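# Press in the gauge pin on the magnet-marked post

## Task

Find the post of the checking fixture that has a yellow magnet on it. Drive that post's gauge pin fully in and keep it fully in for one second; after that the spring is allowed to push it back out. The other three pins must not be disturbed, and the magnet must stay where it is.

## Robot and tools

Robot: two UR20-type arms, left_arm and right_arm, each ending in a Robotiq 2F-85 two-finger gripper and carrying a wrist camera (cam_left_wrist, cam_right_wrist, both 896x504). Calibrated base places in the scene frame: left_arm at (+0.060, +0.928, 0), right_arm at (-0.064, -0.817, 0); both are turned only slightly about z.

Frames: the scene frame has its origin at table height midway between the nominal bases, +z up, +x out over the table, and left_arm on the +y side. Image left and right do not match arm names. Each arm reports its hand position (metres), quat_wxyz and velocities in its own base frame. Offsets in commands are taken along the current Hand target's own axes, meaning the gripper's axes: +z points along the fingers, y is the opening direction, and a camera block sits toward +x. end_effector_position is the point between the closed pads; closed fingertips reach about 19 mm past it.

execute_actions(actions, cameras): actions is a list of actions. Each action is a table of up to 15 rows, one row per 1/30 s step, and the last row is held to fill 15 steps (0.5 s). Every row is a single list of 18 numbers covering both arms, each in [-1, 1]: left dx, dy, dz, rx, ry, rz, left gripper position, force_limit, speed, then the same nine for the right arm. dx..rz are an offset from that arm's Hand target as it was when the action began, not a pose; each row counts from that same start. The scale is 1.0 = 0.6 m for dx..dz and 1.0 = 180 degrees for rx..rz, which together form one rotation vector. Sending the same offset again moves the arm further. Six zeros re-command the current Hand target. Gripper position: +1 fully open (85 mm), about -0.8 pads touching, -1 close until blocked. force_limit and speed also run -1..+1 (speed roughly 20, 85 and 150 mm/s at -1, 0 and +1). To leave a gripper alone, repeat the numbers last sent to it. An empty actions list just returns the state and images.

move(target, speed, blend, stop_force, zero, blocking, cameras): target is one 18-number row in the same layout and scaling, or a list of up to 15 such rows. All of them are offsets from the Hand targets at the start of the move, not from the previous row. speed is the path top speed in m/s (0.002 to 4.2, default 0.25), given once or once per target. blend is a corner radius in m. stop_force is 6 to 120 N, one value shared by both arms: an arm's path ends once its wrist sensor feels that much push against its travel, and the arm then backs off slightly. It cannot be combined with blocking=false. zero=true (the default) re-zeroes the sensors of moving arms first. The result ends in a move: line reporting done, off_target, moving, held or fault, along with limits such as paced or held. done only means the arm came within 3 mm and 2 degrees; it says nothing about contact.

wait(seconds 0..10) lets the scene run while commands are held, which is useful for holding the pin in. stop() brakes a running move. zoom_image(camera, region [x0,y0,x1,y1], at most 504x504 px) gives a closer look at the latest image. zero_wrist_force(arm) re-zeroes one arm's sensor. read_manual gives licence text only. finished_scene(scene) ends the scene for good, so call it only once the pin has been held in.

Results: Hand target is the last commanded pose after clipping, and the next offsets count from it. The gripper often rests a little short of it. Wrist force and torque are along the gripper's axes, and a push on a surface shows up as force back into the arm. object_status: 0 moving, 1 blocked while opening, 2 blocked while closing (gripping), 3 reached the commanded position. position_measured counts run from 3 (open) to 230 (closed). Joint velocities reading within noise means the arm is at rest. Each commanded orientation is clipped to within 32 degrees of the current one per step.

Approach: locate the magnet post from the images and the camera calibration. Move above that pin with the fingers closed and pointing down, with a clearance margin. Descend slowly with stop_force so the contact is felt, then push a few millimetres further in small steps until the pin bottoms out. Hold with wait for more than one second, then move back up without stop_force.

Cautions: arms are stiff, so a target even slightly past a firm contact can cause a fault. Outside force around 150 N or joint torque limits (wrist joints 98.4 N m) stop the arm for 10 s. Keep touches slow and avoid slams and hard pushes. Do not brush the magnet or the other pins, do not knock anything off the table, keep the arms apart, and route paths around each arm's own base. Motors heat up when pushing toward poses they cannot reach for long.

Each tool is called after ">>>" by a JSON object that holds its "name" and its "arguments".

## Session

>>> {"name": "execute_actions", "arguments": {"actions": []}}

Scene clock: 0.00 s.
left_arm: end_effector_position=(+0.6452, +0.5338, +0.3687) position_measured=3 object_status=3 end_effector_quat_wxyz=(+0.054, +0.895, -0.431, +0.101) | right_arm: end_effector_position=(+1.0094, -0.4085, +0.1239) position_measured=3 object_status=3 end_effector_quat_wxyz=(+0.497, -0.362, -0.574, -0.541)
Joint positions: left_arm=[0.541 -1.507 2.094 -2.179 -1.799 -1.706] | right_arm=[2.693 -2.576 -1.22 -2.623 2.507 -0.374]
Joint velocities: within noise
Joint torques (N m): no reading
Motor temperatures (°C): left_arm=[24 36 26 39 35 34] | right_arm=[29 36 36 38 34 39]
Wrist force (N): no reading
Wrist torque (N m): no reading
Wrist force, peak (N): no reading
Hand target: left_arm +0.6452, +0.5338, +0.3687; +0.054, +0.895, -0.431, +0.101 | right_arm +1.0094, -0.4085, +0.1239; +0.497, -0.362, -0.574, -0.541
Tool commands: left_gripper/position=+1.0 left_gripper/force_limit=+1.0 left_gripper/speed=+1.0 right_gripper/position=+1.0 right_gripper/force_limit=+1.0 right_gripper/speed=+1.0

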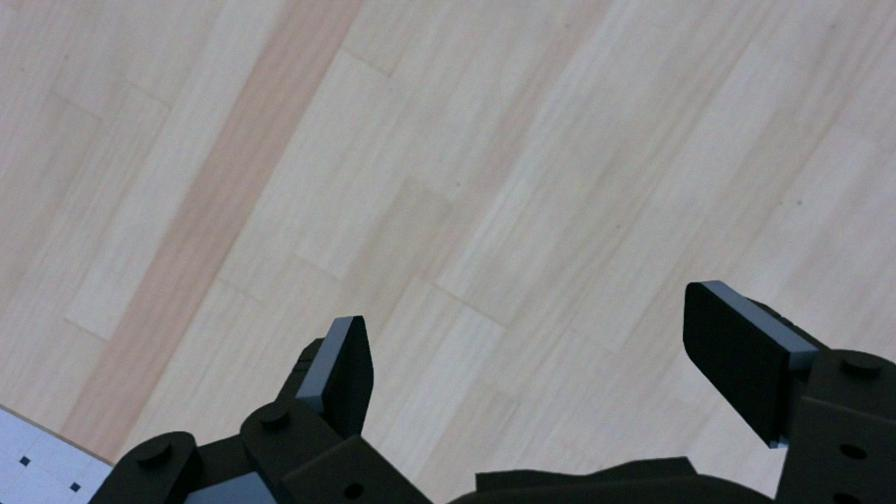

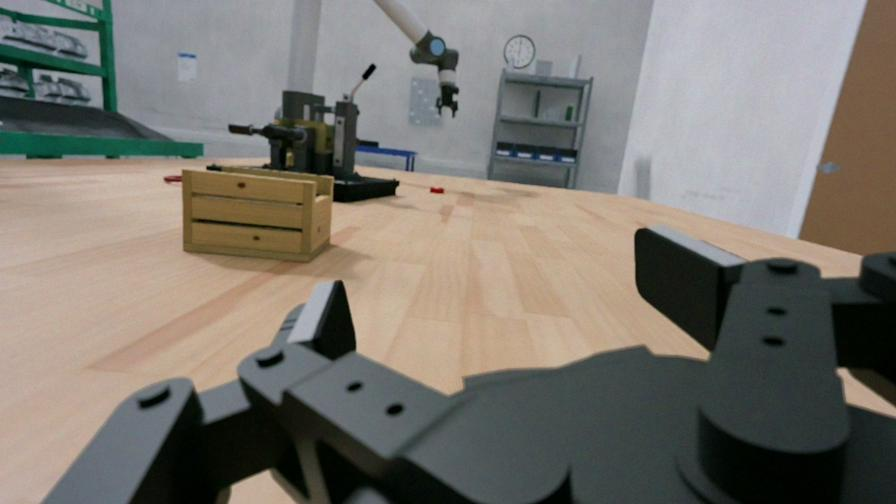

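>>> {"name": "zoom_image", "arguments": {"camera": "cam_right_wrist", "region": [140, 40, 480, 260]}}

>>> {"name": "zoom_image", "arguments": {"camera": "cam_left_wrist", "region": [0, 380, 130, 504]}}

Scaled by 1.482 from the camera's 896x504 image, which has a finer 1280x720 frame.

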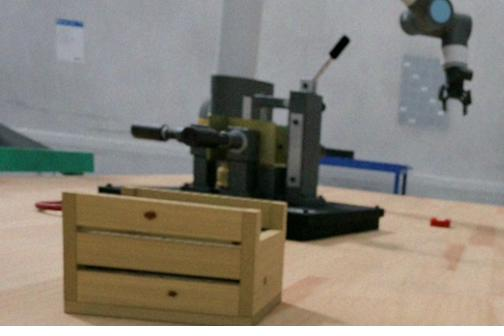

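Scaled by 3.877 from the camera's 896x504 image, which has a finer 1280x720 frame.

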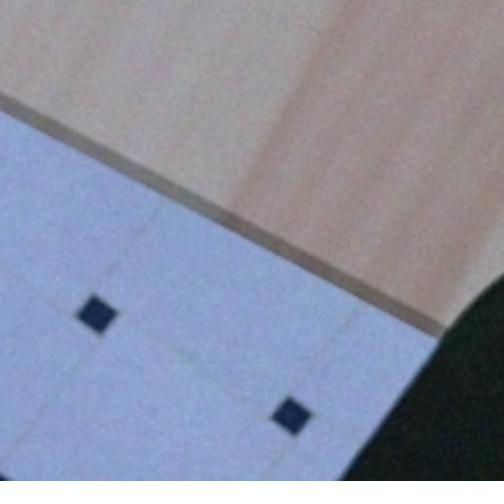

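>>> {"name": "move", "arguments": {"target": [0.858,1.0,-0.353,0,0,0,1,1,1,0,0,0,0,0,0,1,1,1], "speed": 0.5}}

Scene clock: 3.67 s.
left_arm: end_effector_position=(+0.4609, -0.1926, +0.6973) position_measured=3 object_status=3 end_effector_quat_wxyz=(+0.054, +0.895, -0.431, +0.101) | right_arm: end_effector_position=(+1.0094, -0.4085, +0.1239) position_measured=3 object_status=3 end_effector_quat_wxyz=(+0.497, -0.362, -0.574, -0.541)
Joint positions: left_arm=[-0.784 -2.183 2.118 -1.731 -1.606 -3.033] | right_arm=[2.693 -2.576 -1.22 -2.623 2.507 -0.374]
Joint velocities: within noise
Joint torques (N m): left_arm=[-9.33 54.26 -134.66 -8.14 4.22 -4.24] | right_arm=[1.36 248.84 75.31 -2.66 1.22 0]
Motor temperatures (°C): left_arm=[24 36 26 39 35 34] | right_arm=[29 36 36 38 34 39]
Wrist force (N): left_arm=[-0.4 -0.2 0.2] | right_arm=[0.0 0.4 0.4]
Wrist torque (N m): left_arm=[-0.05 0.14 0.00] | right_arm=[0.08 0.00 -0.01]
Wrist force, peak (N): left_arm=[-2.8 -3.5 1.1] | right_arm=[0.0 0.4 0.5]
Hand target: left_arm +0.4609, -0.1927, +0.6973; +0.054, +0.895, -0.431, +0.101 | right_arm +1.0094, -0.4085, +0.1239; +0.497, -0.362, -0.574, -0.541
Off the commanded pose: left_arm 0.000 m, 0 deg | right_arm 0.000 m, 0 deg.
move: done
camera_calibration:
cam_left_wrist: T_world_to_cam=[[-0.854391, -0.519383, -0.0160287, 0.321766], [-0.518456, 0.849984, 0.0934379, 0.360709], [-0.0349059, 0.0881427, -0.995496, 0.853247], [0, 0, 0, 1]] pos_world=[0.491709, -0.214685, 0.820858]

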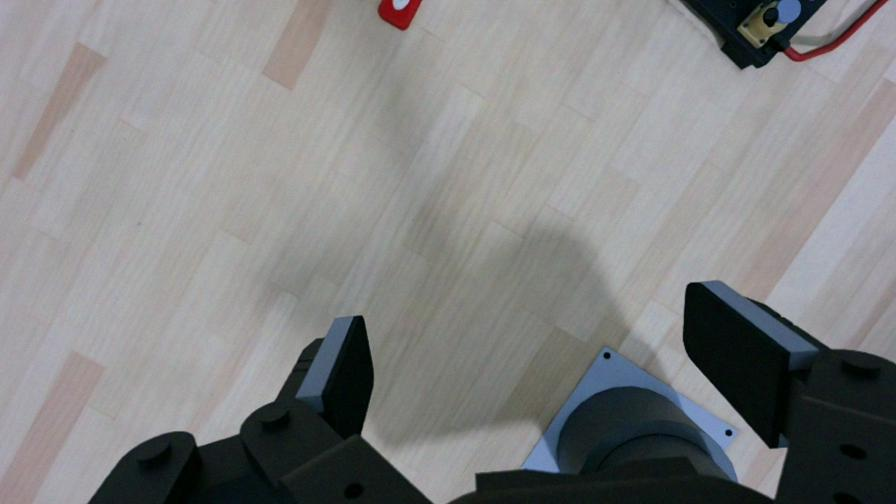

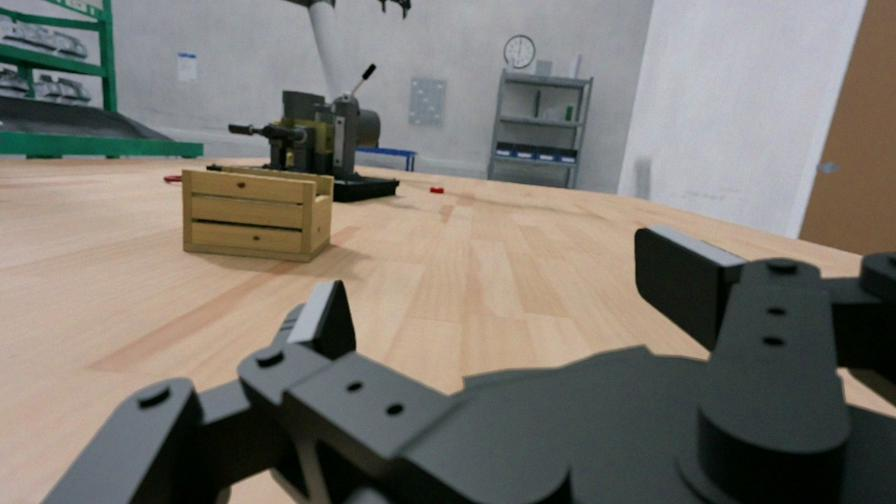

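>>> {"name": "move", "arguments": {"target": [0.72,0.57,0.088,0,0,0,1,1,1,0,0,0,0,0,0,1,1,1], "speed": 0.5}}

Scene clock: 5.73 s.
left_arm: end_effector_position=(+0.4634, -0.7438, +0.7471) position_measured=3 object_status=3 end_effector_quat_wxyz=(+0.054, +0.895, -0.431, +0.101) | right_arm: end_effector_position=(+1.0094, -0.4085, +0.1239) position_measured=3 object_status=3 end_effector_quat_wxyz=(+0.497, -0.362, -0.574, -0.541)
Joint positions: left_arm=[-1.275 -1.696 1.766 -1.857 -1.496 -3.511] | right_arm=[2.693 -2.576 -1.22 -2.623 2.507 -0.374]
Joint velocities: within noise
Joint torques (N m): left_arm=[-15.27 -39.36 -137.78 -7.13 6 -4.91] | right_arm=[-3.64 253.86 72.91 -2.28 1.27 0.2]
Motor temperatures (°C): left_arm=[24 36 26 39 35 34] | right_arm=[29 36 36 38 34 39]
Wrist force (N): left_arm=[0.3 -0.7 -0.2] | right_arm=[-0.1 0.1 0.2]
Wrist torque (N m): left_arm=[-0.06 -0.01 0.02] | right_arm=[0.02 0.01 0.00]
Wrist force, peak (N): left_arm=[4.2 2.7 0.4] | right_arm=[0.1 0.5 0.5]
Hand target: left_arm +0.4634, -0.7440, +0.7471; +0.054, +0.895, -0.431, +0.101 | right_arm +1.0094, -0.4085, +0.1239; +0.497, -0.362, -0.574, -0.541
Off the commanded pose: left_arm 0.000 m, 0 deg | right_arm 0.000 m, 0 deg.
move: done
camera_calibration:
cam_left_wrist: T_world_to_cam=[[-0.854391, -0.519383, -0.0160287, 0.0384164], [-0.518456, 0.849984, 0.0934379, 0.825863], [-0.0349059, 0.0881427, -0.995496, 0.951494], [0, 0, 0, 1]] pos_world=[0.494209, -0.765885, 0.870658]

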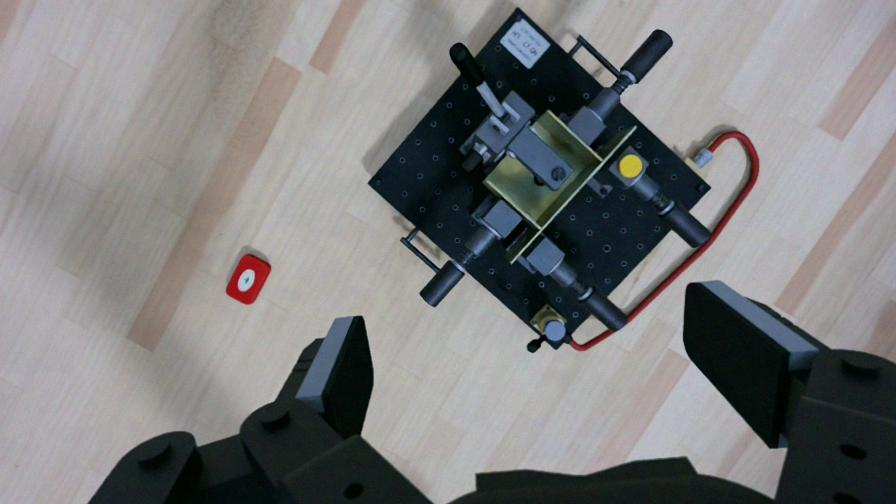

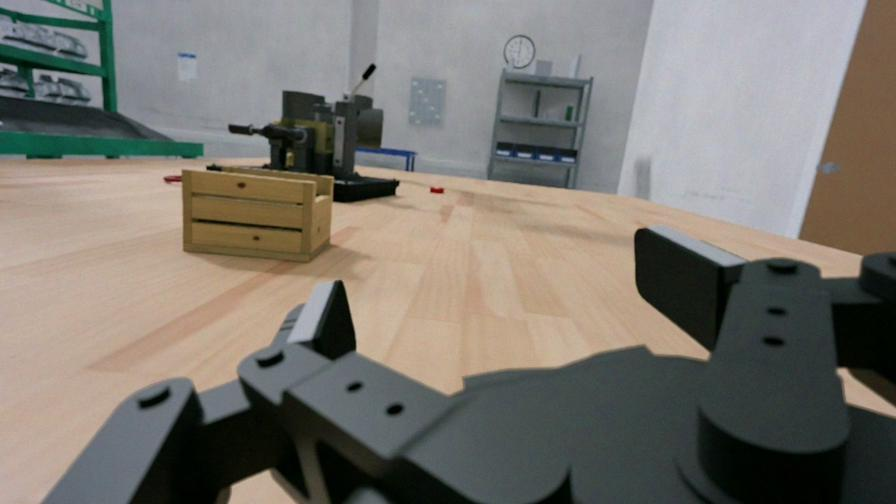

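>>> {"name": "zoom_image", "arguments": {"camera": "cam_left_wrist", "region": [360, 0, 780, 360]}}

Scaled by 1.200 from the camera's 896x504 image, which has a finer 1280x720 frame.

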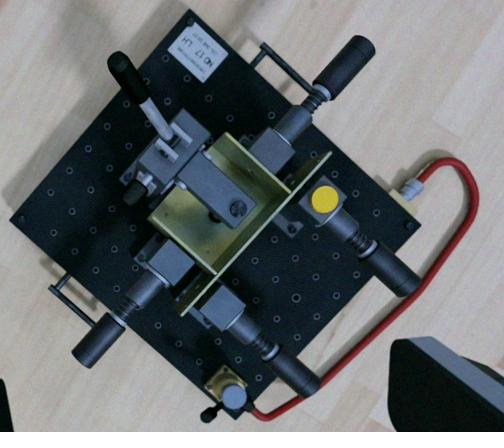

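>>> {"name": "move", "arguments": {"target": [[-0.188,0.634,0.043,0.029,-0.0688,-0.2248,-1,-1,0,0,0,0,0,0,0,1,1,1],[-0.283,0.630,0.449,0.029,-0.0688,-0.2248,-1,-1,0,0,0,0,0,0,0,1,1,1]], "speed": 0.5, "blend": 0.05}}

Scene clock: 10.47 s.
left_arm: end_effector_position=(+0.1006, -0.8998, +0.4499) position_measured=232 object_status=3 end_effector_quat_wxyz=(+0.000, +0.996, -0.094, +0.000) | right_arm: end_effector_position=(+1.0094, -0.4085, +0.1239) position_measured=3 object_status=3 end_effector_quat_wxyz=(+0.497, -0.362, -0.574, -0.541)
Joint positions: left_arm=[-1.683 -1.497 1.935 -2.008 -1.571 -4.637] | right_arm=[2.693 -2.576 -1.22 -2.623 2.507 -0.374]
Joint velocities: within noise
Joint torques (N m): left_arm=[-13.81 -81.86 -73.47 -13.91 5.83 -4.24] | right_arm=[-1.17 251.76 73.35 -1.08 2.75 2.23]
Motor temperatures (°C): left_arm=[24 36 26 39 35 34] | right_arm=[29 36 36 38 34 39]
Wrist force (N): left_arm=[-0.1 -0.2 0.0] | right_arm=[0.0 0.2 0.4]
Wrist torque (N m): left_arm=[-0.08 -0.09 0.03] | right_arm=[0.04 0.00 0.00]
Wrist force, peak (N): left_arm=[1.6 -5.6 -0.7] | right_arm=[0.3 0.7 0.4]
Hand target: left_arm +0.1006, -0.8998, +0.4498; +0.000, +0.996, -0.094, +0.000 | right_arm +1.0094, -0.4085, +0.1239; +0.497, -0.362, -0.574, -0.541
Off the commanded pose: left_arm 0.000 m, 0 deg | right_arm 0.000 m, 0 deg.
move: done
camera_calibration:
cam_left_wrist: T_world_to_cam=[[-0.311288, -0.950311, 0.00295273, -0.808214], [-0.901202, 0.296184, 0.316401, 0.238081], [-0.301554, 0.0958306, -0.948621, 0.66941], [0, 0, 0, 1]] pos_world=[0.164835, -0.90272, 0.562074]

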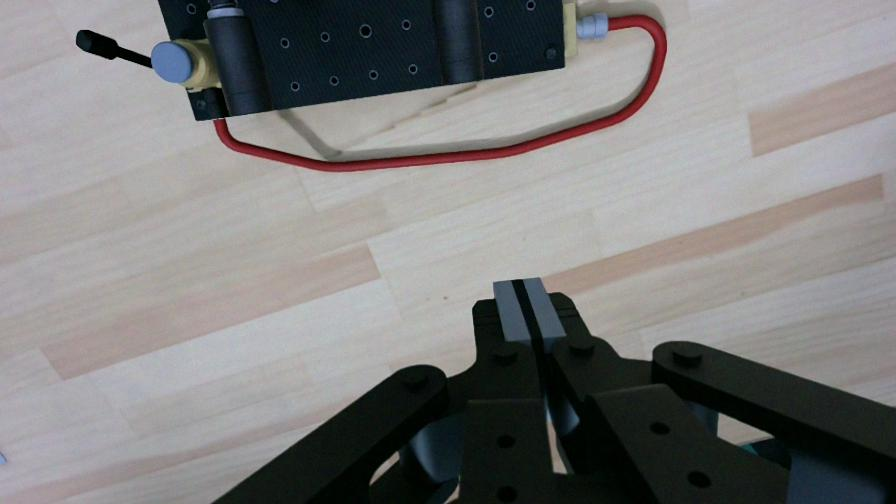

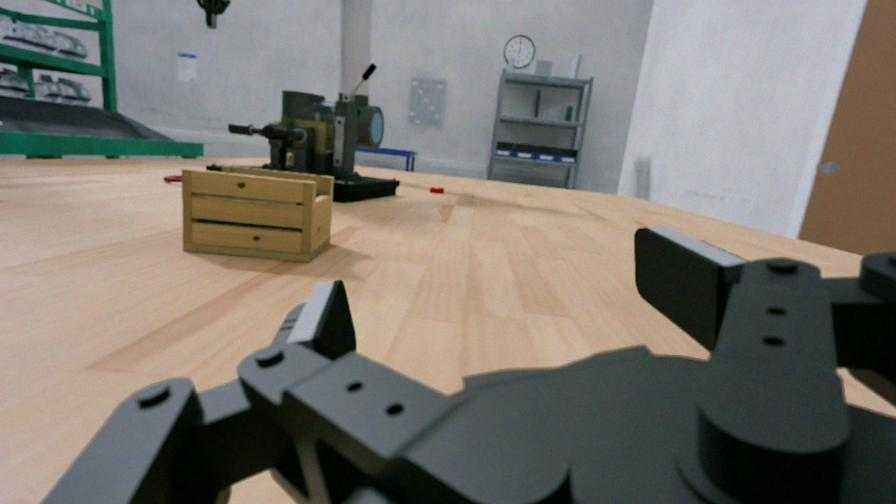

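>>> {"name": "move", "arguments": {"target": [0.0173,0.0072,0.4667,0,0,0,-1,-1,0,0,0,0,0,0,0,1,1,1], "speed": 0.4}}

Scene clock: 12.60 s.
left_arm: end_effector_position=(+0.1100, -0.9057, +0.1699) position_measured=232 object_status=3 end_effector_quat_wxyz=(+0.000, +0.996, -0.094, +0.000) | right_arm: end_effector_position=(+1.0094, -0.4085, +0.1239) position_measured=3 object_status=3 end_effector_quat_wxyz=(+0.497, -0.362, -0.574, -0.541)
Joint positions: left_arm=[-1.672 -1.269 2.13 -2.431 -1.571 -4.626] | right_arm=[2.693 -2.576 -1.22 -2.623 2.507 -0.374]
Joint velocities: within noise
Joint torques (N m): left_arm=[18.98 -109.27 -52.17 -13.87 5.06 2.11] | right_arm=[-2.94 251.52 76.36 -0.79 3.26 2.53]
Motor temperatures (°C): left_arm=[24 36 26 39 35 34] | right_arm=[29 36 36 38 34 39]
Wrist force (N): left_arm=[-0.2 -0.1 0.2] | right_arm=[0.3 0.2 -0.1]
Wrist torque (N m): left_arm=[-0.11 -0.06 0.02] | right_arm=[0.04 -0.05 0.00]
Wrist force, peak (N): left_arm=[-0.2 -0.3 4.4] | right_arm=[0.2 0.4 0.4]
Hand target: left_arm +0.1100, -0.9057, +0.1697; +0.000, +0.996, -0.094, +0.000 | right_arm +1.0094, -0.4085, +0.1239; +0.497, -0.362, -0.574, -0.541
Off the commanded pose: left_arm 0.000 m, 0 deg | right_arm 0.000 m, 0 deg.
move: done
camera_calibration:
cam_left_wrist: T_world_to_cam=[[-0.311288, -0.950311, 0.00295273, -0.810068], [-0.901202, 0.296184, 0.316401, 0.336892], [-0.301554, 0.0958306, -0.948621, 0.407196], [0, 0, 0, 1]] pos_world=[0.174235, -0.90862, 0.282074]

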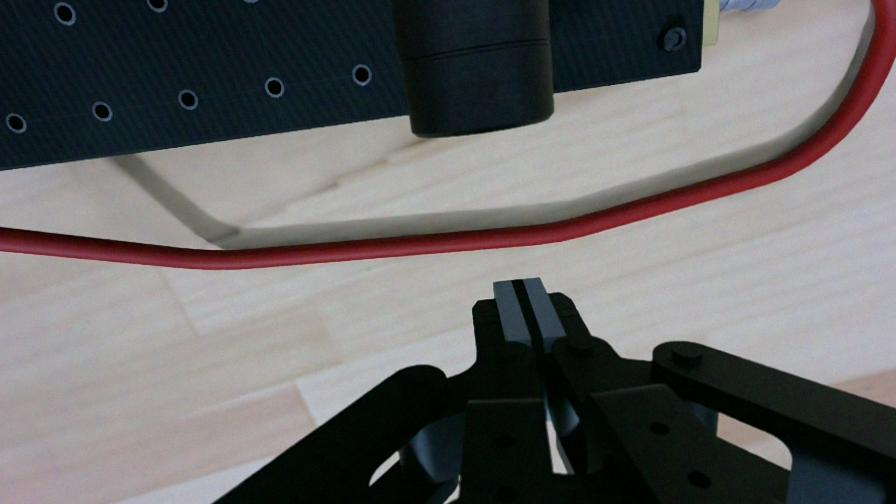

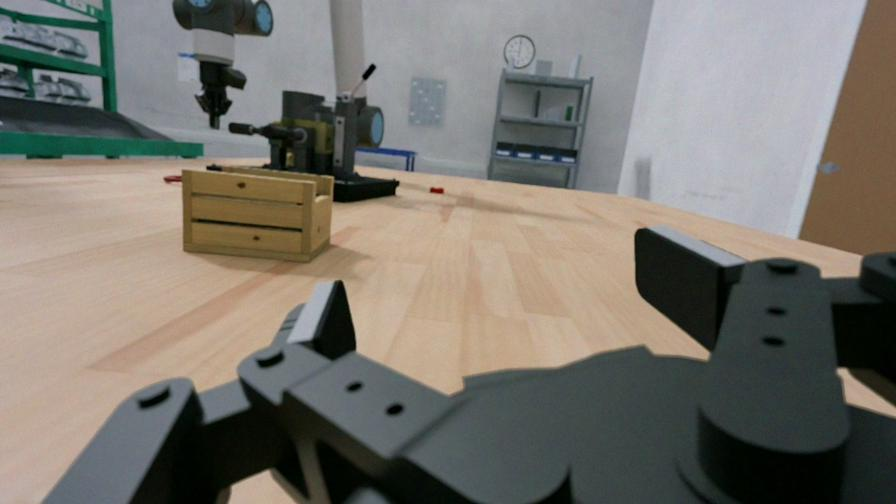

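>>> {"name": "move", "arguments": {"target": [0.06,-0.008,0,0,0,0,-1,-1,0,0,0,0,0,0,0,1,1,1], "speed": 0.1, "stop_force": 10, "cameras": ["cam_left_wrist"]}}

>>> {"name": "move", "arguments": {"target": [0.12,0,0,0,0,0,-1,-1,0,0,0,0,0,0,0,1,1,1], "speed": 0.03, "stop_force": 8, "cameras": ["cam_left_wrist"]}}

Scene clock: 14.93 s.
left_arm: end_effector_position=(+0.1463, -0.9077, +0.1697) position_measured=232 object_status=3 end_effector_quat_wxyz=(+0.000, +0.996, -0.094, +0.000) | right_arm: end_effector_position=(+1.0094, -0.4085, +0.1239) position_measured=3 object_status=3 end_effector_quat_wxyz=(+0.497, -0.362, -0.574, -0.541)
Joint positions: left_arm=[-1.631 -1.263 2.12 -2.427 -1.571 -4.586] | right_arm=[2.693 -2.576 -1.22 -2.623 2.507 -0.374]
Joint velocities: within noise
Joint torques (N m): left_arm=[17.94 -108.13 -95.13 -7.85 -2.97 2.79] | right_arm=[0.1 254.24 73.18 -0.48 3.27 2.65]
Motor temperatures (°C): left_arm=[24 36 26 39 35 34] | right_arm=[29 36 36 37 34 39]
Wrist force (N): left_arm=[0.0 -0.1 -0.1] | right_arm=[0.0 0.2 0.4]
Wrist torque (N m): left_arm=[-0.11 -0.09 0.05] | right_arm=[0.04 -0.01 0.00]
Wrist force, peak (N): left_arm=[-1.4 0.0 0.0] | right_arm=[0.2 0.7 0.1]
Hand target: left_arm +0.1463, -0.9077, +0.1697; +0.000, +0.996, -0.094, +0.000 | right_arm +1.0094, -0.4085, +0.1239; +0.497, -0.362, -0.574, -0.541
Off the commanded pose: left_arm 0.000 m, 0 deg | right_arm 0.000 m, 0 deg.
move: done
camera_calibration:
cam_left_wrist: T_world_to_cam=[[-0.311288, -0.950311, 0.00295273, -0.800699], [-0.901202, 0.296184, 0.316401, 0.370171], [-0.301554, 0.0958306, -0.948621, 0.418114], [0, 0, 0, 1]] pos_world=[0.210435, -0.91062, 0.281874]
Images, in order (width x height): cam_left_wrist 896x504.

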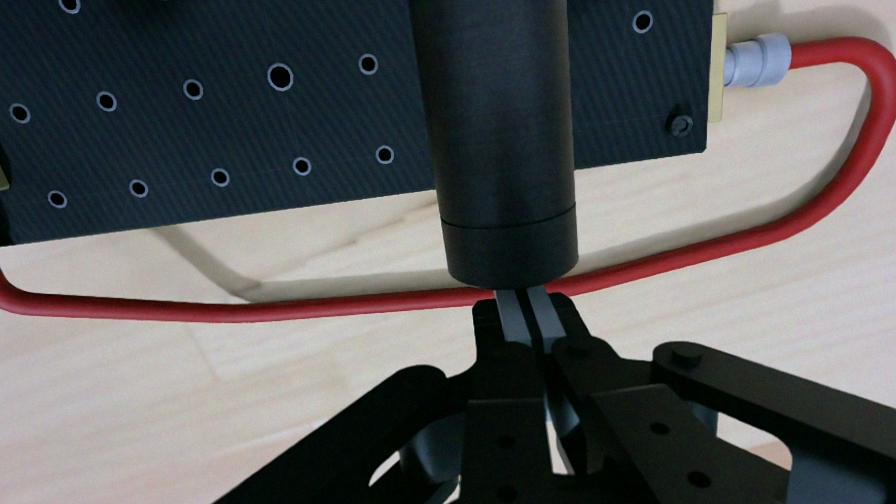

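Scene clock: 16.53 s.
left_arm: end_effector_position=(+0.1565, -0.9096, +0.1697) position_measured=232 object_status=3 end_effector_quat_wxyz=(-0.001, +0.996, -0.094, +0.000) | right_arm: end_effector_position=(+1.0094, -0.4085, +0.1239) position_measured=3 object_status=3 end_effector_quat_wxyz=(+0.497, -0.362, -0.574, -0.541)
Joint positions: left_arm=[-1.62 -1.259 2.115 -2.426 -1.571 -4.574] | right_arm=[2.693 -2.576 -1.22 -2.623 2.507 -0.374]
Joint velocities: within noise
Joint torques (N m): left_arm=[-15.95 -165.73 -55.59 -11.98 -0.72 -4.64] | right_arm=[-4.59 256.47 75.69 -0.98 2.92 3.64]
Motor temperatures (°C): left_arm=[24 36 26 39 35 34] | right_arm=[29 36 36 37 34 39]
Wrist force (N): left_arm=[-6.5 1.5 0.2] | right_arm=[0.2 0.2 0.1]
Wrist torque (N m): left_arm=[-0.15 -0.02 0.04] | right_arm=[0.04 -0.04 0.00]
Wrist force, peak (N): left_arm=[-8.4 -1.5 -0.7] | right_arm=[0.5 0.5 0.3]
Hand target: left_arm +0.1565, -0.9096, +0.1697; -0.001, +0.996, -0.094, +0.000 (not the last commanded pose) | right_arm +1.0094, -0.4085, +0.1239; +0.497, -0.362, -0.574, -0.541
Off the commanded pose: left_arm 0.062 m, 0 deg | right_arm 0.000 m, 0 deg.
move: contact (left_arm)
camera_calibration:
cam_left_wrist: T_world_to_cam=[[-0.311318, -0.950302, 0.00286331, -0.799289], [-0.901183, 0.29618, 0.31646, 0.379901], [-0.30158, 0.0959391, -0.948602, 0.421471], [0, 0, 0, 1]] pos_world=[0.220635, -0.91252, 0.281874]
Images, in order (width x height): cam_left_wrist 896x504.

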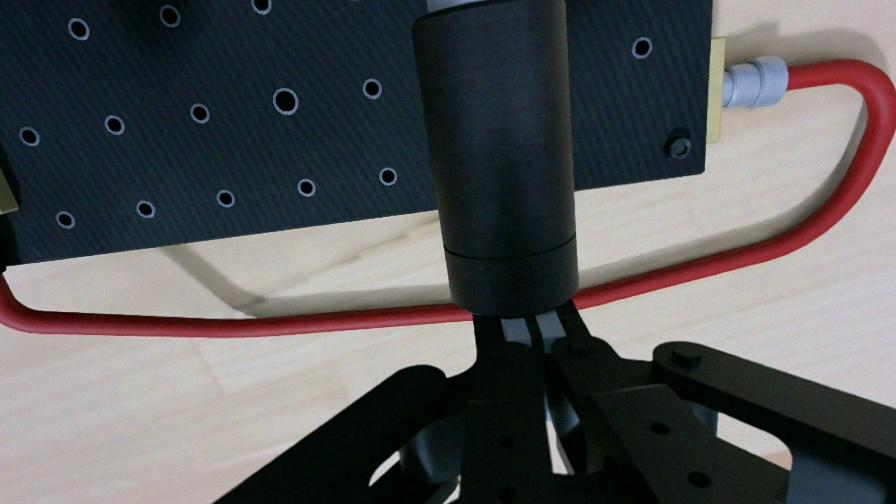

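>>> {"name": "move", "arguments": {"target": [0.12,0,0,0,0,0,-1,-1,0,0,0,0,0,0,0,1,1,1], "speed": 0.03, "stop_force": 25, "cameras": ["cam_left_wrist"]}}

Scene clock: 19.10 s.
left_arm: end_effector_position=(+0.1734, -0.9128, +0.1697) position_measured=232 object_status=3 end_effector_quat_wxyz=(+0.000, +0.996, -0.094, +0.000) | right_arm: end_effector_position=(+1.0094, -0.4085, +0.1239) position_measured=3 object_status=3 end_effector_quat_wxyz=(+0.497, -0.362, -0.574, -0.541)
Joint positions: left_arm=[-1.601 -1.254 2.107 -2.423 -1.571 -4.555] | right_arm=[2.693 -2.576 -1.22 -2.623 2.507 -0.374]
Joint velocities: within noise
Joint torques (N m): left_arm=[-2.75 -167.81 -57.83 -6.24 1.78 -4.41] | right_arm=[-5.67 256.37 74.21 -0.53 3.74 3.89]
Motor temperatures (°C): left_arm=[24 36 26 39 35 34] | right_arm=[29 36 36 37 34 39]
Wrist force (N): left_arm=[-19.9 4.3 2.8] | right_arm=[0.1 0.3 0.2]
Wrist torque (N m): left_arm=[-0.14 -0.04 0.01] | right_arm=[0.05 -0.02 -0.01]
Wrist force, peak (N): left_arm=[-117.7 -13.5 -20.9] | right_arm=[0.2 0.5 0.7]
Hand target: left_arm +0.1734, -0.9128, +0.1697; +0.000, +0.996, -0.094, +0.000 (not the last commanded pose) | right_arm +1.0094, -0.4085, +0.1239; +0.497, -0.362, -0.574, -0.541
Off the commanded pose: left_arm 0.055 m, 0 deg | right_arm 0.000 m, 0 deg.
move: contact (left_arm)
camera_calibration:
cam_left_wrist: T_world_to_cam=[[-0.311278, -0.950314, 0.00298233, -0.797092], [-0.901165, 0.296172, 0.316517, 0.396142], [-0.301674, 0.0958371, -0.948582, 0.426829], [0, 0, 0, 1]] pos_world=[0.237635, -0.91572, 0.281874]
Images, in order (width x height): cam_left_wrist 896x504.

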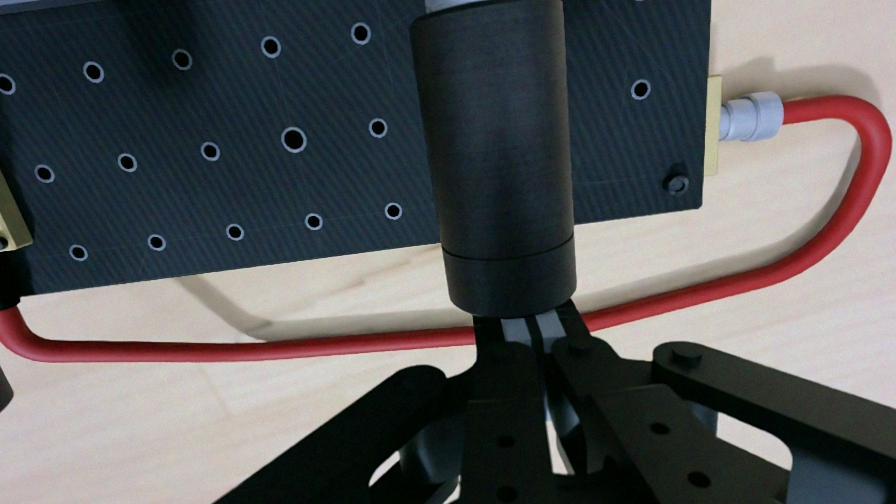

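>>> {"name": "move", "arguments": {"target": [0.01,0,0,0,0,0,-1,-1,0,0,0,0,0,0,0,1,1,1], "speed": 0.006, "stop_force": 12, "cameras": ["cam_left_wrist"]}}

>>> {"name": "wait", "arguments": {"seconds": 1, "cameras": ["cam_left_wrist"]}}

Scene clock: 20.20 s.
left_arm: end_effector_position=(+0.1736, -0.9127, +0.1697) position_measured=232 object_status=3 end_effector_quat_wxyz=(-0.001, +0.996, -0.094, +0.000) | right_arm: end_effector_position=(+1.0094, -0.4085, +0.1239) position_measured=3 object_status=3 end_effector_quat_wxyz=(+0.497, -0.362, -0.574, -0.541)
Joint positions: left_arm=[-1.601 -1.254 2.107 -2.423 -1.571 -4.555] | right_arm=[2.693 -2.576 -1.22 -2.623 2.507 -0.374]
Joint velocities: within noise
Joint torques (N m): left_arm=[11.32 -158.37 -70.88 -9.16 17.18 -4.54] | right_arm=[-0.41 252.84 72.39 -1.05 3.4 3.58]
Motor temperatures (°C): left_arm=[24 36 26 39 35 34] | right_arm=[29 36 36 37 34 39]
Wrist force (N): left_arm=[-34.3 7.1 2.5] | right_arm=[0.2 0.3 0.2]
Wrist torque (N m): left_arm=[-0.19 0.05 -0.02] | right_arm=[0.06 -0.04 -0.01]
Wrist force, peak (N): left_arm=[-40.2 10.5 2.1] | right_arm=[0.4 0.6 0.3]
Hand target: left_arm +0.1736, -0.9127, +0.1697; -0.001, +0.996, -0.094, +0.000 (not the last commanded pose) | right_arm +1.0094, -0.4085, +0.1239; +0.497, -0.362, -0.574, -0.541
Off the commanded pose: left_arm 0.006 m, 0 deg | right_arm 0.000 m, 0 deg.
move: contact (left_arm)
camera_calibration:
cam_left_wrist: T_world_to_cam=[[-0.311222, -0.950333, 0.0028613, -0.797058], [-0.901186, 0.29608, 0.316545, 0.396145], [-0.30167, 0.0959372, -0.948573, 0.426947], [0, 0, 0, 1]] pos_world=[0.237735, -0.915721, 0.281874]
Images, in order (width x height): cam_left_wrist 896x504.

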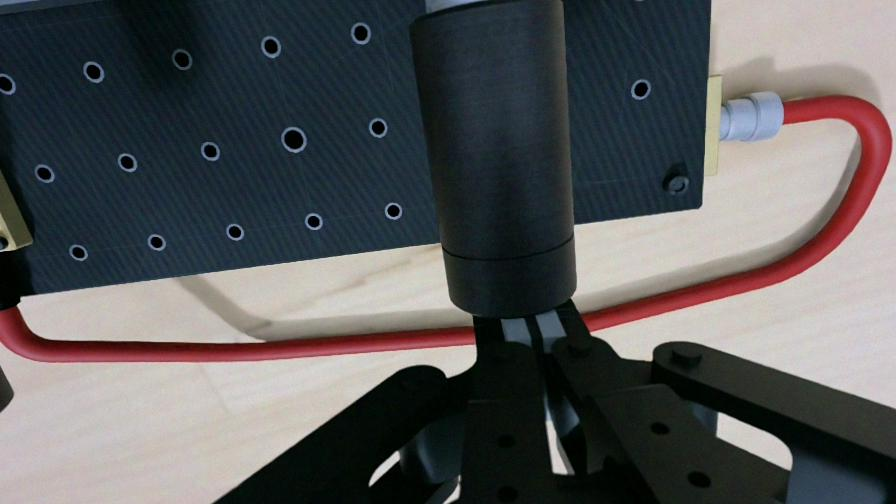

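Scene clock: 21.20 s.
left_arm: end_effector_position=(+0.1736, -0.9127, +0.1697) position_measured=232 object_status=3 end_effector_quat_wxyz=(-0.001, +0.996, -0.094, +0.000) | right_arm: end_effector_position=(+1.0094, -0.4085, +0.1239) position_measured=3 object_status=3 end_effector_quat_wxyz=(+0.497, -0.362, -0.574, -0.541)
Joint positions: left_arm=[-1.601 -1.254 2.107 -2.423 -1.571 -4.555] | right_arm=[2.693 -2.576 -1.22 -2.623 2.507 -0.374]
Joint velocities: within noise
Joint torques (N m): left_arm=[9.67 -155.95 -57.31 -12.61 16.42 -3.81] | right_arm=[-2.27 253.63 74.93 -0.85 3.33 3.8]
Motor temperatures (°C): left_arm=[24 36 26 39 35 34] | right_arm=[29 36 36 37 34 39]
Wrist force (N): left_arm=[-33.2 6.6 2.2] | right_arm=[0.2 0.3 0.4]
Wrist torque (N m): left_arm=[-0.08 -0.03 -0.03] | right_arm=[0.05 -0.03 0.00]
Wrist force, peak (N): left_arm=[-34.3 7.3 2.4] | right_arm=[0.2 0.4 0.4]
Hand target: left_arm +0.1736, -0.9127, +0.1697; -0.001, +0.996, -0.094, +0.000 (not the last commanded pose) | right_arm +1.0094, -0.4085, +0.1239; +0.497, -0.362, -0.574, -0.541
Tool commands: left_gripper/position=-1.0 left_gripper/force_limit=-1.0 left_gripper/speed=+0.0 right_gripper/position=+1.0 right_gripper/force_limit=+1.0 right_gripper/speed=+1.0
Off the commanded pose: left_arm 0.006 m, 0 deg | right_arm 0.000 m, 0 deg.
wait: 1.00 s; at rest by 0.17 s
camera_calibration:
cam_left_wrist: T_world_to_cam=[[-0.311192, -0.950342, 0.00295105, -0.797098], [-0.901195, 0.296082, 0.316517, 0.396156], [-0.301673, 0.0958382, -0.948582, 0.42686], [0, 0, 0, 1]] pos_world=[0.237736, -0.915721, 0.281874]
Images, in order (width x height): cam_left_wrist 896x504.

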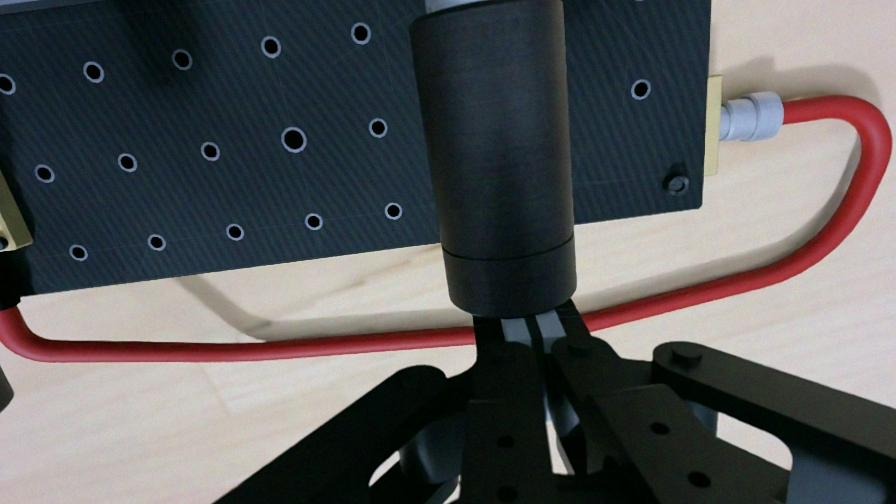

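>>> {"name": "finished_scene", "arguments": {"scene": 1}}

The scene is finished: the task was done.


## Next scene

The same job, from a new start.

>>> {"name": "execute_actions", "arguments": {"actions": []}}

Scene clock: 0.00 s.
left_arm: end_effector_position=(+1.6020, +0.5513, +0.3701) position_measured=3 object_status=3 end_effector_quat_wxyz=(-0.049, +0.940, +0.190, +0.279) | right_arm: end_effector_position=(+0.4481, +0.4679, +0.3319) position_measured=3 object_status=3 end_effector_quat_wxyz=(-0.272, +0.502, +0.649, +0.503)
Joint positions: left_arm=[0.193 -0.686 0.985 -2.439 -1.472 -3.319] | right_arm=[4.007 -1.969 -2.772 1.193 2.076 2.519]
Joint velocities: within noise
Joint torques (N m): no reading
Motor temperatures (°C): left_arm=[24 35 26 38 34 34] | right_arm=[28 35 36 37 34 38]
Wrist force (N): no reading
Wrist torque (N m): no reading
Wrist force, peak (N): no reading
Hand target: left_arm +1.6020, +0.5513, +0.3701; -0.049, +0.940, +0.190, +0.279 | right_arm +0.4481, +0.4679, +0.3319; -0.272, +0.502, +0.649, +0.503
Tool commands: left_gripper/position=+1.0 left_gripper/force_limit=+1.0 left_gripper/speed=+1.0 right_gripper/position=+1.0 right_gripper/force_limit=+1.0 right_gripper/speed=+1.0
camera_calibration:
cam_left_wrist: T_world_to_cam=[[0.280319, -0.958405, -0.0536817, 0.116011], [-0.933413, -0.259108, -0.248199, 1.75322], [0.223966, 0.119682, -0.967221, 0.0591923], [0, 0, 0, 1]] pos_world=[1.5907, 0.558373, 0.498626]
cam_right_wrist: T_world_to_cam=[[0.956613, -0.13676, 0.257272, -0.433465], [0.120637, -0.61784, -0.776995, 0.502422], [0.265214, 0.774319, -0.574535, -0.162484], [0, 0, 0, 1]] pos_world=[0.39714, 0.37695, 0.408545]

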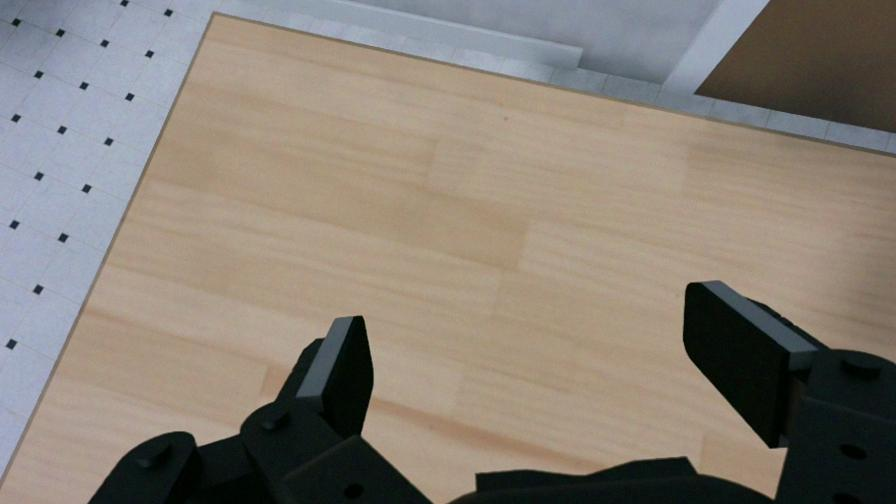

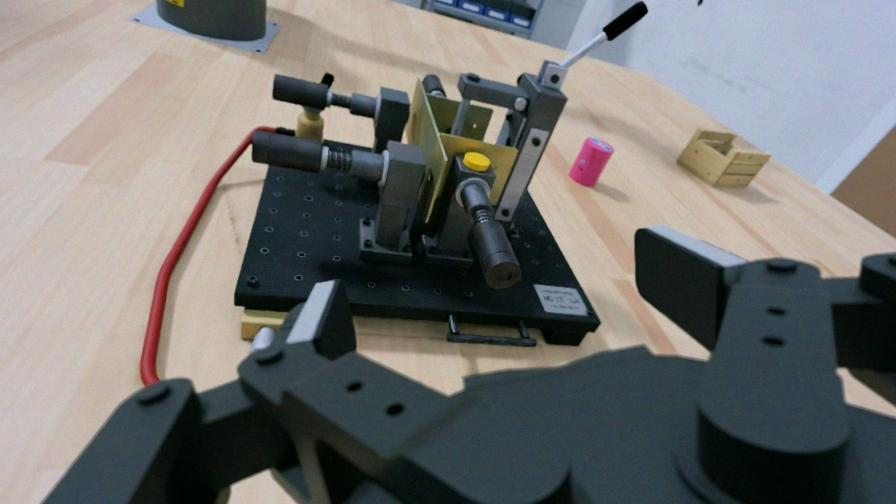

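>>> {"name": "move", "arguments": {"target": [[0,0,0,0,0,0,1,1,1,0.0171,0.1645,0.2325,0.1194,-0.369,0.0577,-1,-1,0],[0,0,0,0,0,0,1,1,1,-0.2003,0.0629,0.3525,0.1194,-0.369,0.0577,-1,-1,0]], "speed": 0.6, "blend": 0.03, "cameras": ["cam_right_wrist"]}}

Scene clock: 4.57 s.
left_arm: end_effector_position=(+1.6020, +0.5513, +0.3701) position_measured=3 object_status=3 end_effector_quat_wxyz=(-0.049, +0.940, +0.190, +0.279) | right_arm: end_effector_position=(+0.5570, +0.6178, +0.1699) position_measured=232 object_status=3 end_effector_quat_wxyz=(+0.000, +0.691, +0.723, +0.000)
Joint positions: left_arm=[0.193 -0.686 0.985 -2.439 -1.472 -3.319] | right_arm=[4.223 -1.797 -2.242 -0.673 1.571 2.605]
Joint velocities: within noise
Joint torques (N m): left_arm=[4.88 -275.79 -109.18 -11.67 2.24 -0.01] | right_arm=[22.48 74.25 58.2 17.39 -4.54 4.8]
Motor temperatures (°C): left_arm=[24 35 26 38 34 34] | right_arm=[28 35 36 37 34 38]
Wrist force (N): left_arm=[0.2 0.1 0.1] | right_arm=[-1.5 2.1 1.1]
Wrist torque (N m): left_arm=[0.03 -0.03 0.00] | right_arm=[1.27 0.45 -0.66]
Wrist force, peak (N): left_arm=[0.7 -0.5 -0.3] | right_arm=[0.1 2.0 5.4]
Hand target: left_arm +1.6020, +0.5513, +0.3701; -0.049, +0.940, +0.190, +0.279 | right_arm +0.5570, +0.6178, +0.1698; +0.000, +0.691, +0.723, +0.000
Off the commanded pose: left_arm 0.000 m, 0 deg | right_arm 0.000 m, 0 deg.
move: done
camera_calibration:
cam_right_wrist: T_world_to_cam=[[0.99055, -0.117903, 0.0700736, -0.474092], [-0.133108, -0.949577, 0.283876, 0.622085], [0.0330705, -0.290521, -0.956297, 0.451565], [0, 0, 0, 1]] pos_world=[0.537483, 0.666009, 0.288456]
Images, in order (width x height): cam_right_wrist 896x504.

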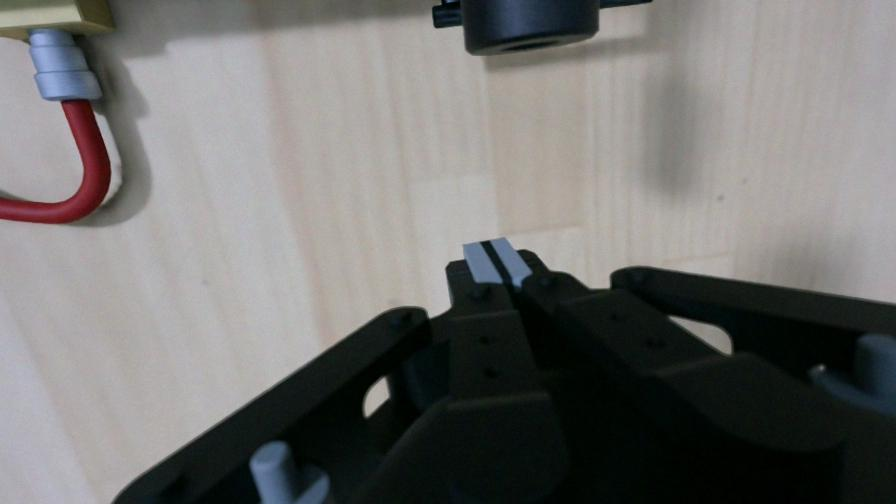

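>>> {"name": "move", "arguments": {"target": [[0,0,0,0,0,0,1,1,1,0.058,0.0233,0,0,0,0,-1,-1,0],[0,0,0,0,0,0,1,1,1,0.16,0.0233,0,0,0,0,-1,-1,0]], "speed": [0.12,0.015], "stop_force": 30, "cameras": ["cam_right_wrist"]}}

Scene clock: 9.40 s.
left_arm: end_effector_position=(+1.6020, +0.5513, +0.3701) position_measured=3 object_status=3 end_effector_quat_wxyz=(-0.049, +0.940, +0.190, +0.279) | right_arm: end_effector_position=(+0.5676, +0.6903, +0.1698) position_measured=232 object_status=3 end_effector_quat_wxyz=(+0.000, +0.691, +0.723, +0.000)
Joint positions: left_arm=[0.193 -0.686 0.985 -2.439 -1.472 -3.319] | right_arm=[4.251 -1.855 -2.157 -0.7 1.571 2.634]
Joint velocities: within noise
Joint torques (N m): left_arm=[-0.71 -281.41 -111.72 -11.1 3.29 0.87] | right_arm=[-10.19 144.99 75.17 17.38 5.77 -7.18]
Motor temperatures (°C): left_arm=[24 35 26 38 34 34] | right_arm=[28 35 36 37 34 38]
Wrist force (N): left_arm=[0.2 -0.2 0.2] | right_arm=[-15.7 2.6 4.6]
Wrist torque (N m): left_arm=[-0.03 -0.03 -0.01] | right_arm=[1.36 0.47 -0.61]
Wrist force, peak (N): left_arm=[0.7 -0.2 -0.2] | right_arm=[-59.2 2.1 -11.9]
Hand target: left_arm +1.6020, +0.5513, +0.3701; -0.049, +0.940, +0.190, +0.279 | right_arm +0.5676, +0.6903, +0.1698; +0.000, +0.691, +0.723, +0.000 (not the last commanded pose)
Off the commanded pose: left_arm 0.000 m, 0 deg | right_arm 0.024 m, 0 deg.
move: contact (right_arm); path passed 1 of 2 targets
camera_calibration:
cam_right_wrist: T_world_to_cam=[[0.99055, -0.117903, 0.0700736, -0.476037], [-0.133108, -0.949577, 0.283876, 0.692368], [0.0330705, -0.290521, -0.956297, 0.472181], [0, 0, 0, 1]] pos_world=[0.548083, 0.738509, 0.288356]
Images, in order (width x height): cam_right_wrist 896x504.

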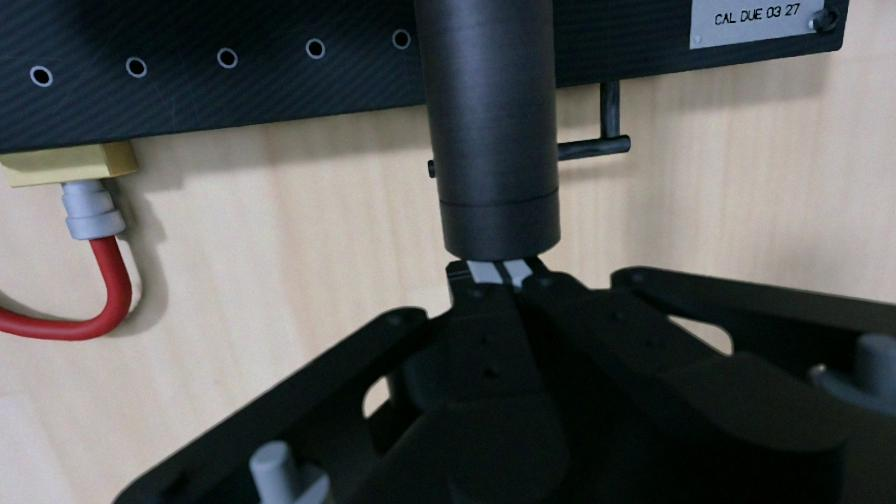

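>>> {"name": "move", "arguments": {"target": [0,0,0,0,0,0,1,1,1,0.01,0,0,0,0,0,-1,-1,0], "speed": 0.006, "stop_force": 14, "cameras": []}}

>>> {"name": "wait", "arguments": {"seconds": 1.2, "cameras": ["cam_right_wrist"]}}

Scene clock: 10.33 s.
left_arm: end_effector_position=(+1.6020, +0.5513, +0.3701) position_measured=3 object_status=3 end_effector_quat_wxyz=(-0.049, +0.940, +0.190, +0.279) | right_arm: end_effector_position=(+0.5676, +0.6905, +0.1698) position_measured=232 object_status=3 end_effector_quat_wxyz=(+0.000, +0.691, +0.723, +0.000)
Joint positions: left_arm=[0.193 -0.686 0.985 -2.439 -1.472 -3.319] | right_arm=[4.251 -1.855 -2.157 -0.7 1.571 2.634]
Joint velocities: within noise
Joint torques (N m): left_arm=[4.68 -282.3 -109.38 -10.99 4.2 1.71] | right_arm=[1.86 140.13 83.46 22.7 2.98 0.02]
Motor temperatures (°C): left_arm=[24 35 26 38 34 34] | right_arm=[28 35 36 37 34 38]
Wrist force (N): left_arm=[0.4 -0.2 -0.1] | right_arm=[-36.4 0.0 -9.7]
Wrist torque (N m): left_arm=[-0.02 -0.06 -0.01] | right_arm=[1.28 0.68 -0.52]
Wrist force, peak (N): left_arm=[0.7 -0.3 -0.3] | right_arm=[-41.8 -3.2 -9.3]
Hand target: left_arm +1.6020, +0.5513, +0.3701; -0.049, +0.940, +0.190, +0.279 | right_arm +0.5676, +0.6905, +0.1698; +0.000, +0.691, +0.723, +0.000 (not the last commanded pose)
Off the commanded pose: left_arm 0.000 m, 0 deg | right_arm 0.006 m, 0 deg.
move: contact (right_arm)
No camera images: "cameras" was empty.

Scene clock: 11.53 s.
left_arm: end_effector_position=(+1.6020, +0.5513, +0.3701) position_measured=3 object_status=3 end_effector_quat_wxyz=(-0.049, +0.940, +0.190, +0.279) | right_arm: end_effector_position=(+0.5676, +0.6905, +0.1698) position_measured=232 object_status=3 end_effector_quat_wxyz=(+0.000, +0.691, +0.723, +0.000)
Joint positions: left_arm=[0.193 -0.686 0.985 -2.439 -1.472 -3.319] | right_arm=[4.251 -1.855 -2.157 -0.7 1.571 2.634]
Joint velocities: within noise
Joint torques (N m): left_arm=[6.54 -284.75 -111.78 -11.77 4.33 2.25] | right_arm=[-0.12 139.34 81.98 20.37 3.78 -6.52]
Motor temperatures (°C): left_arm=[24 35 26 38 34 34] | right_arm=[28 35 36 37 34 38]
Wrist force (N): left_arm=[0.5 -0.3 0.1] | right_arm=[-32.6 1.4 -6.7]
Wrist torque (N m): left_arm=[-0.05 -0.08 0.00] | right_arm=[1.28 0.59 -0.53]
Wrist force, peak (N): left_arm=[0.6 -0.2 0.2] | right_arm=[-36.4 -0.4 -9.5]
Hand target: left_arm +1.6020, +0.5513, +0.3701; -0.049, +0.940, +0.190, +0.279 | right_arm +0.5676, +0.6905, +0.1698; +0.000, +0.691, +0.723, +0.000 (not the last commanded pose)
Tool commands: left_gripper/position=+1.0 left_gripper/force_limit=+1.0 left_gripper/speed=+1.0 right_gripper/position=-1.0 right_gripper/force_limit=-1.0 right_gripper/speed=+0.0
Off the commanded pose: left_arm 0.000 m, 0 deg | right_arm 0.006 m, 0 deg.
wait: 1.20 s; at rest by 0.17 s
camera_calibration:
cam_right_wrist: T_world_to_cam=[[0.990563, -0.117809, 0.0700441, -0.476075], [-0.13301, -0.949588, 0.283885, 0.692538], [0.0330687, -0.290523, -0.956296, 0.472146], [0, 0, 0, 1]] pos_world=[0.548083, 0.738709, 0.288256]
Images, in order (width x height): cam_right_wrist 896x504.

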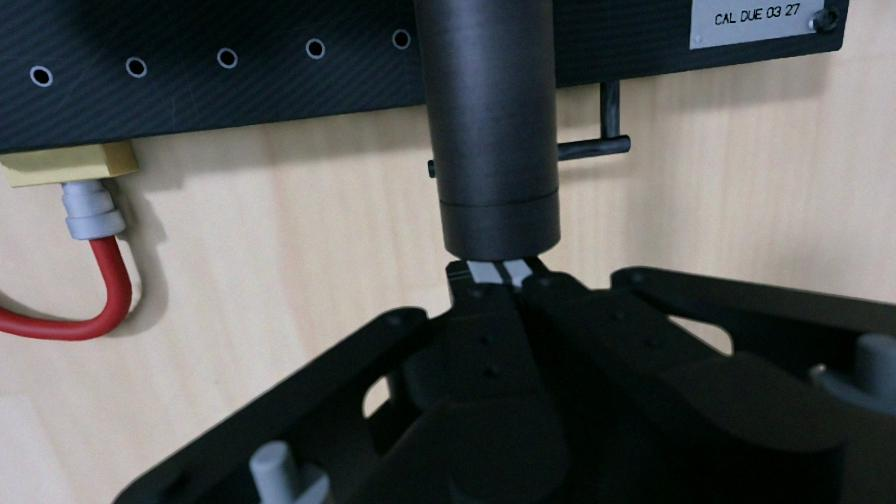

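>>> {"name": "finished_scene", "arguments": {"scene": 2}}

The scene is finished: the task was done.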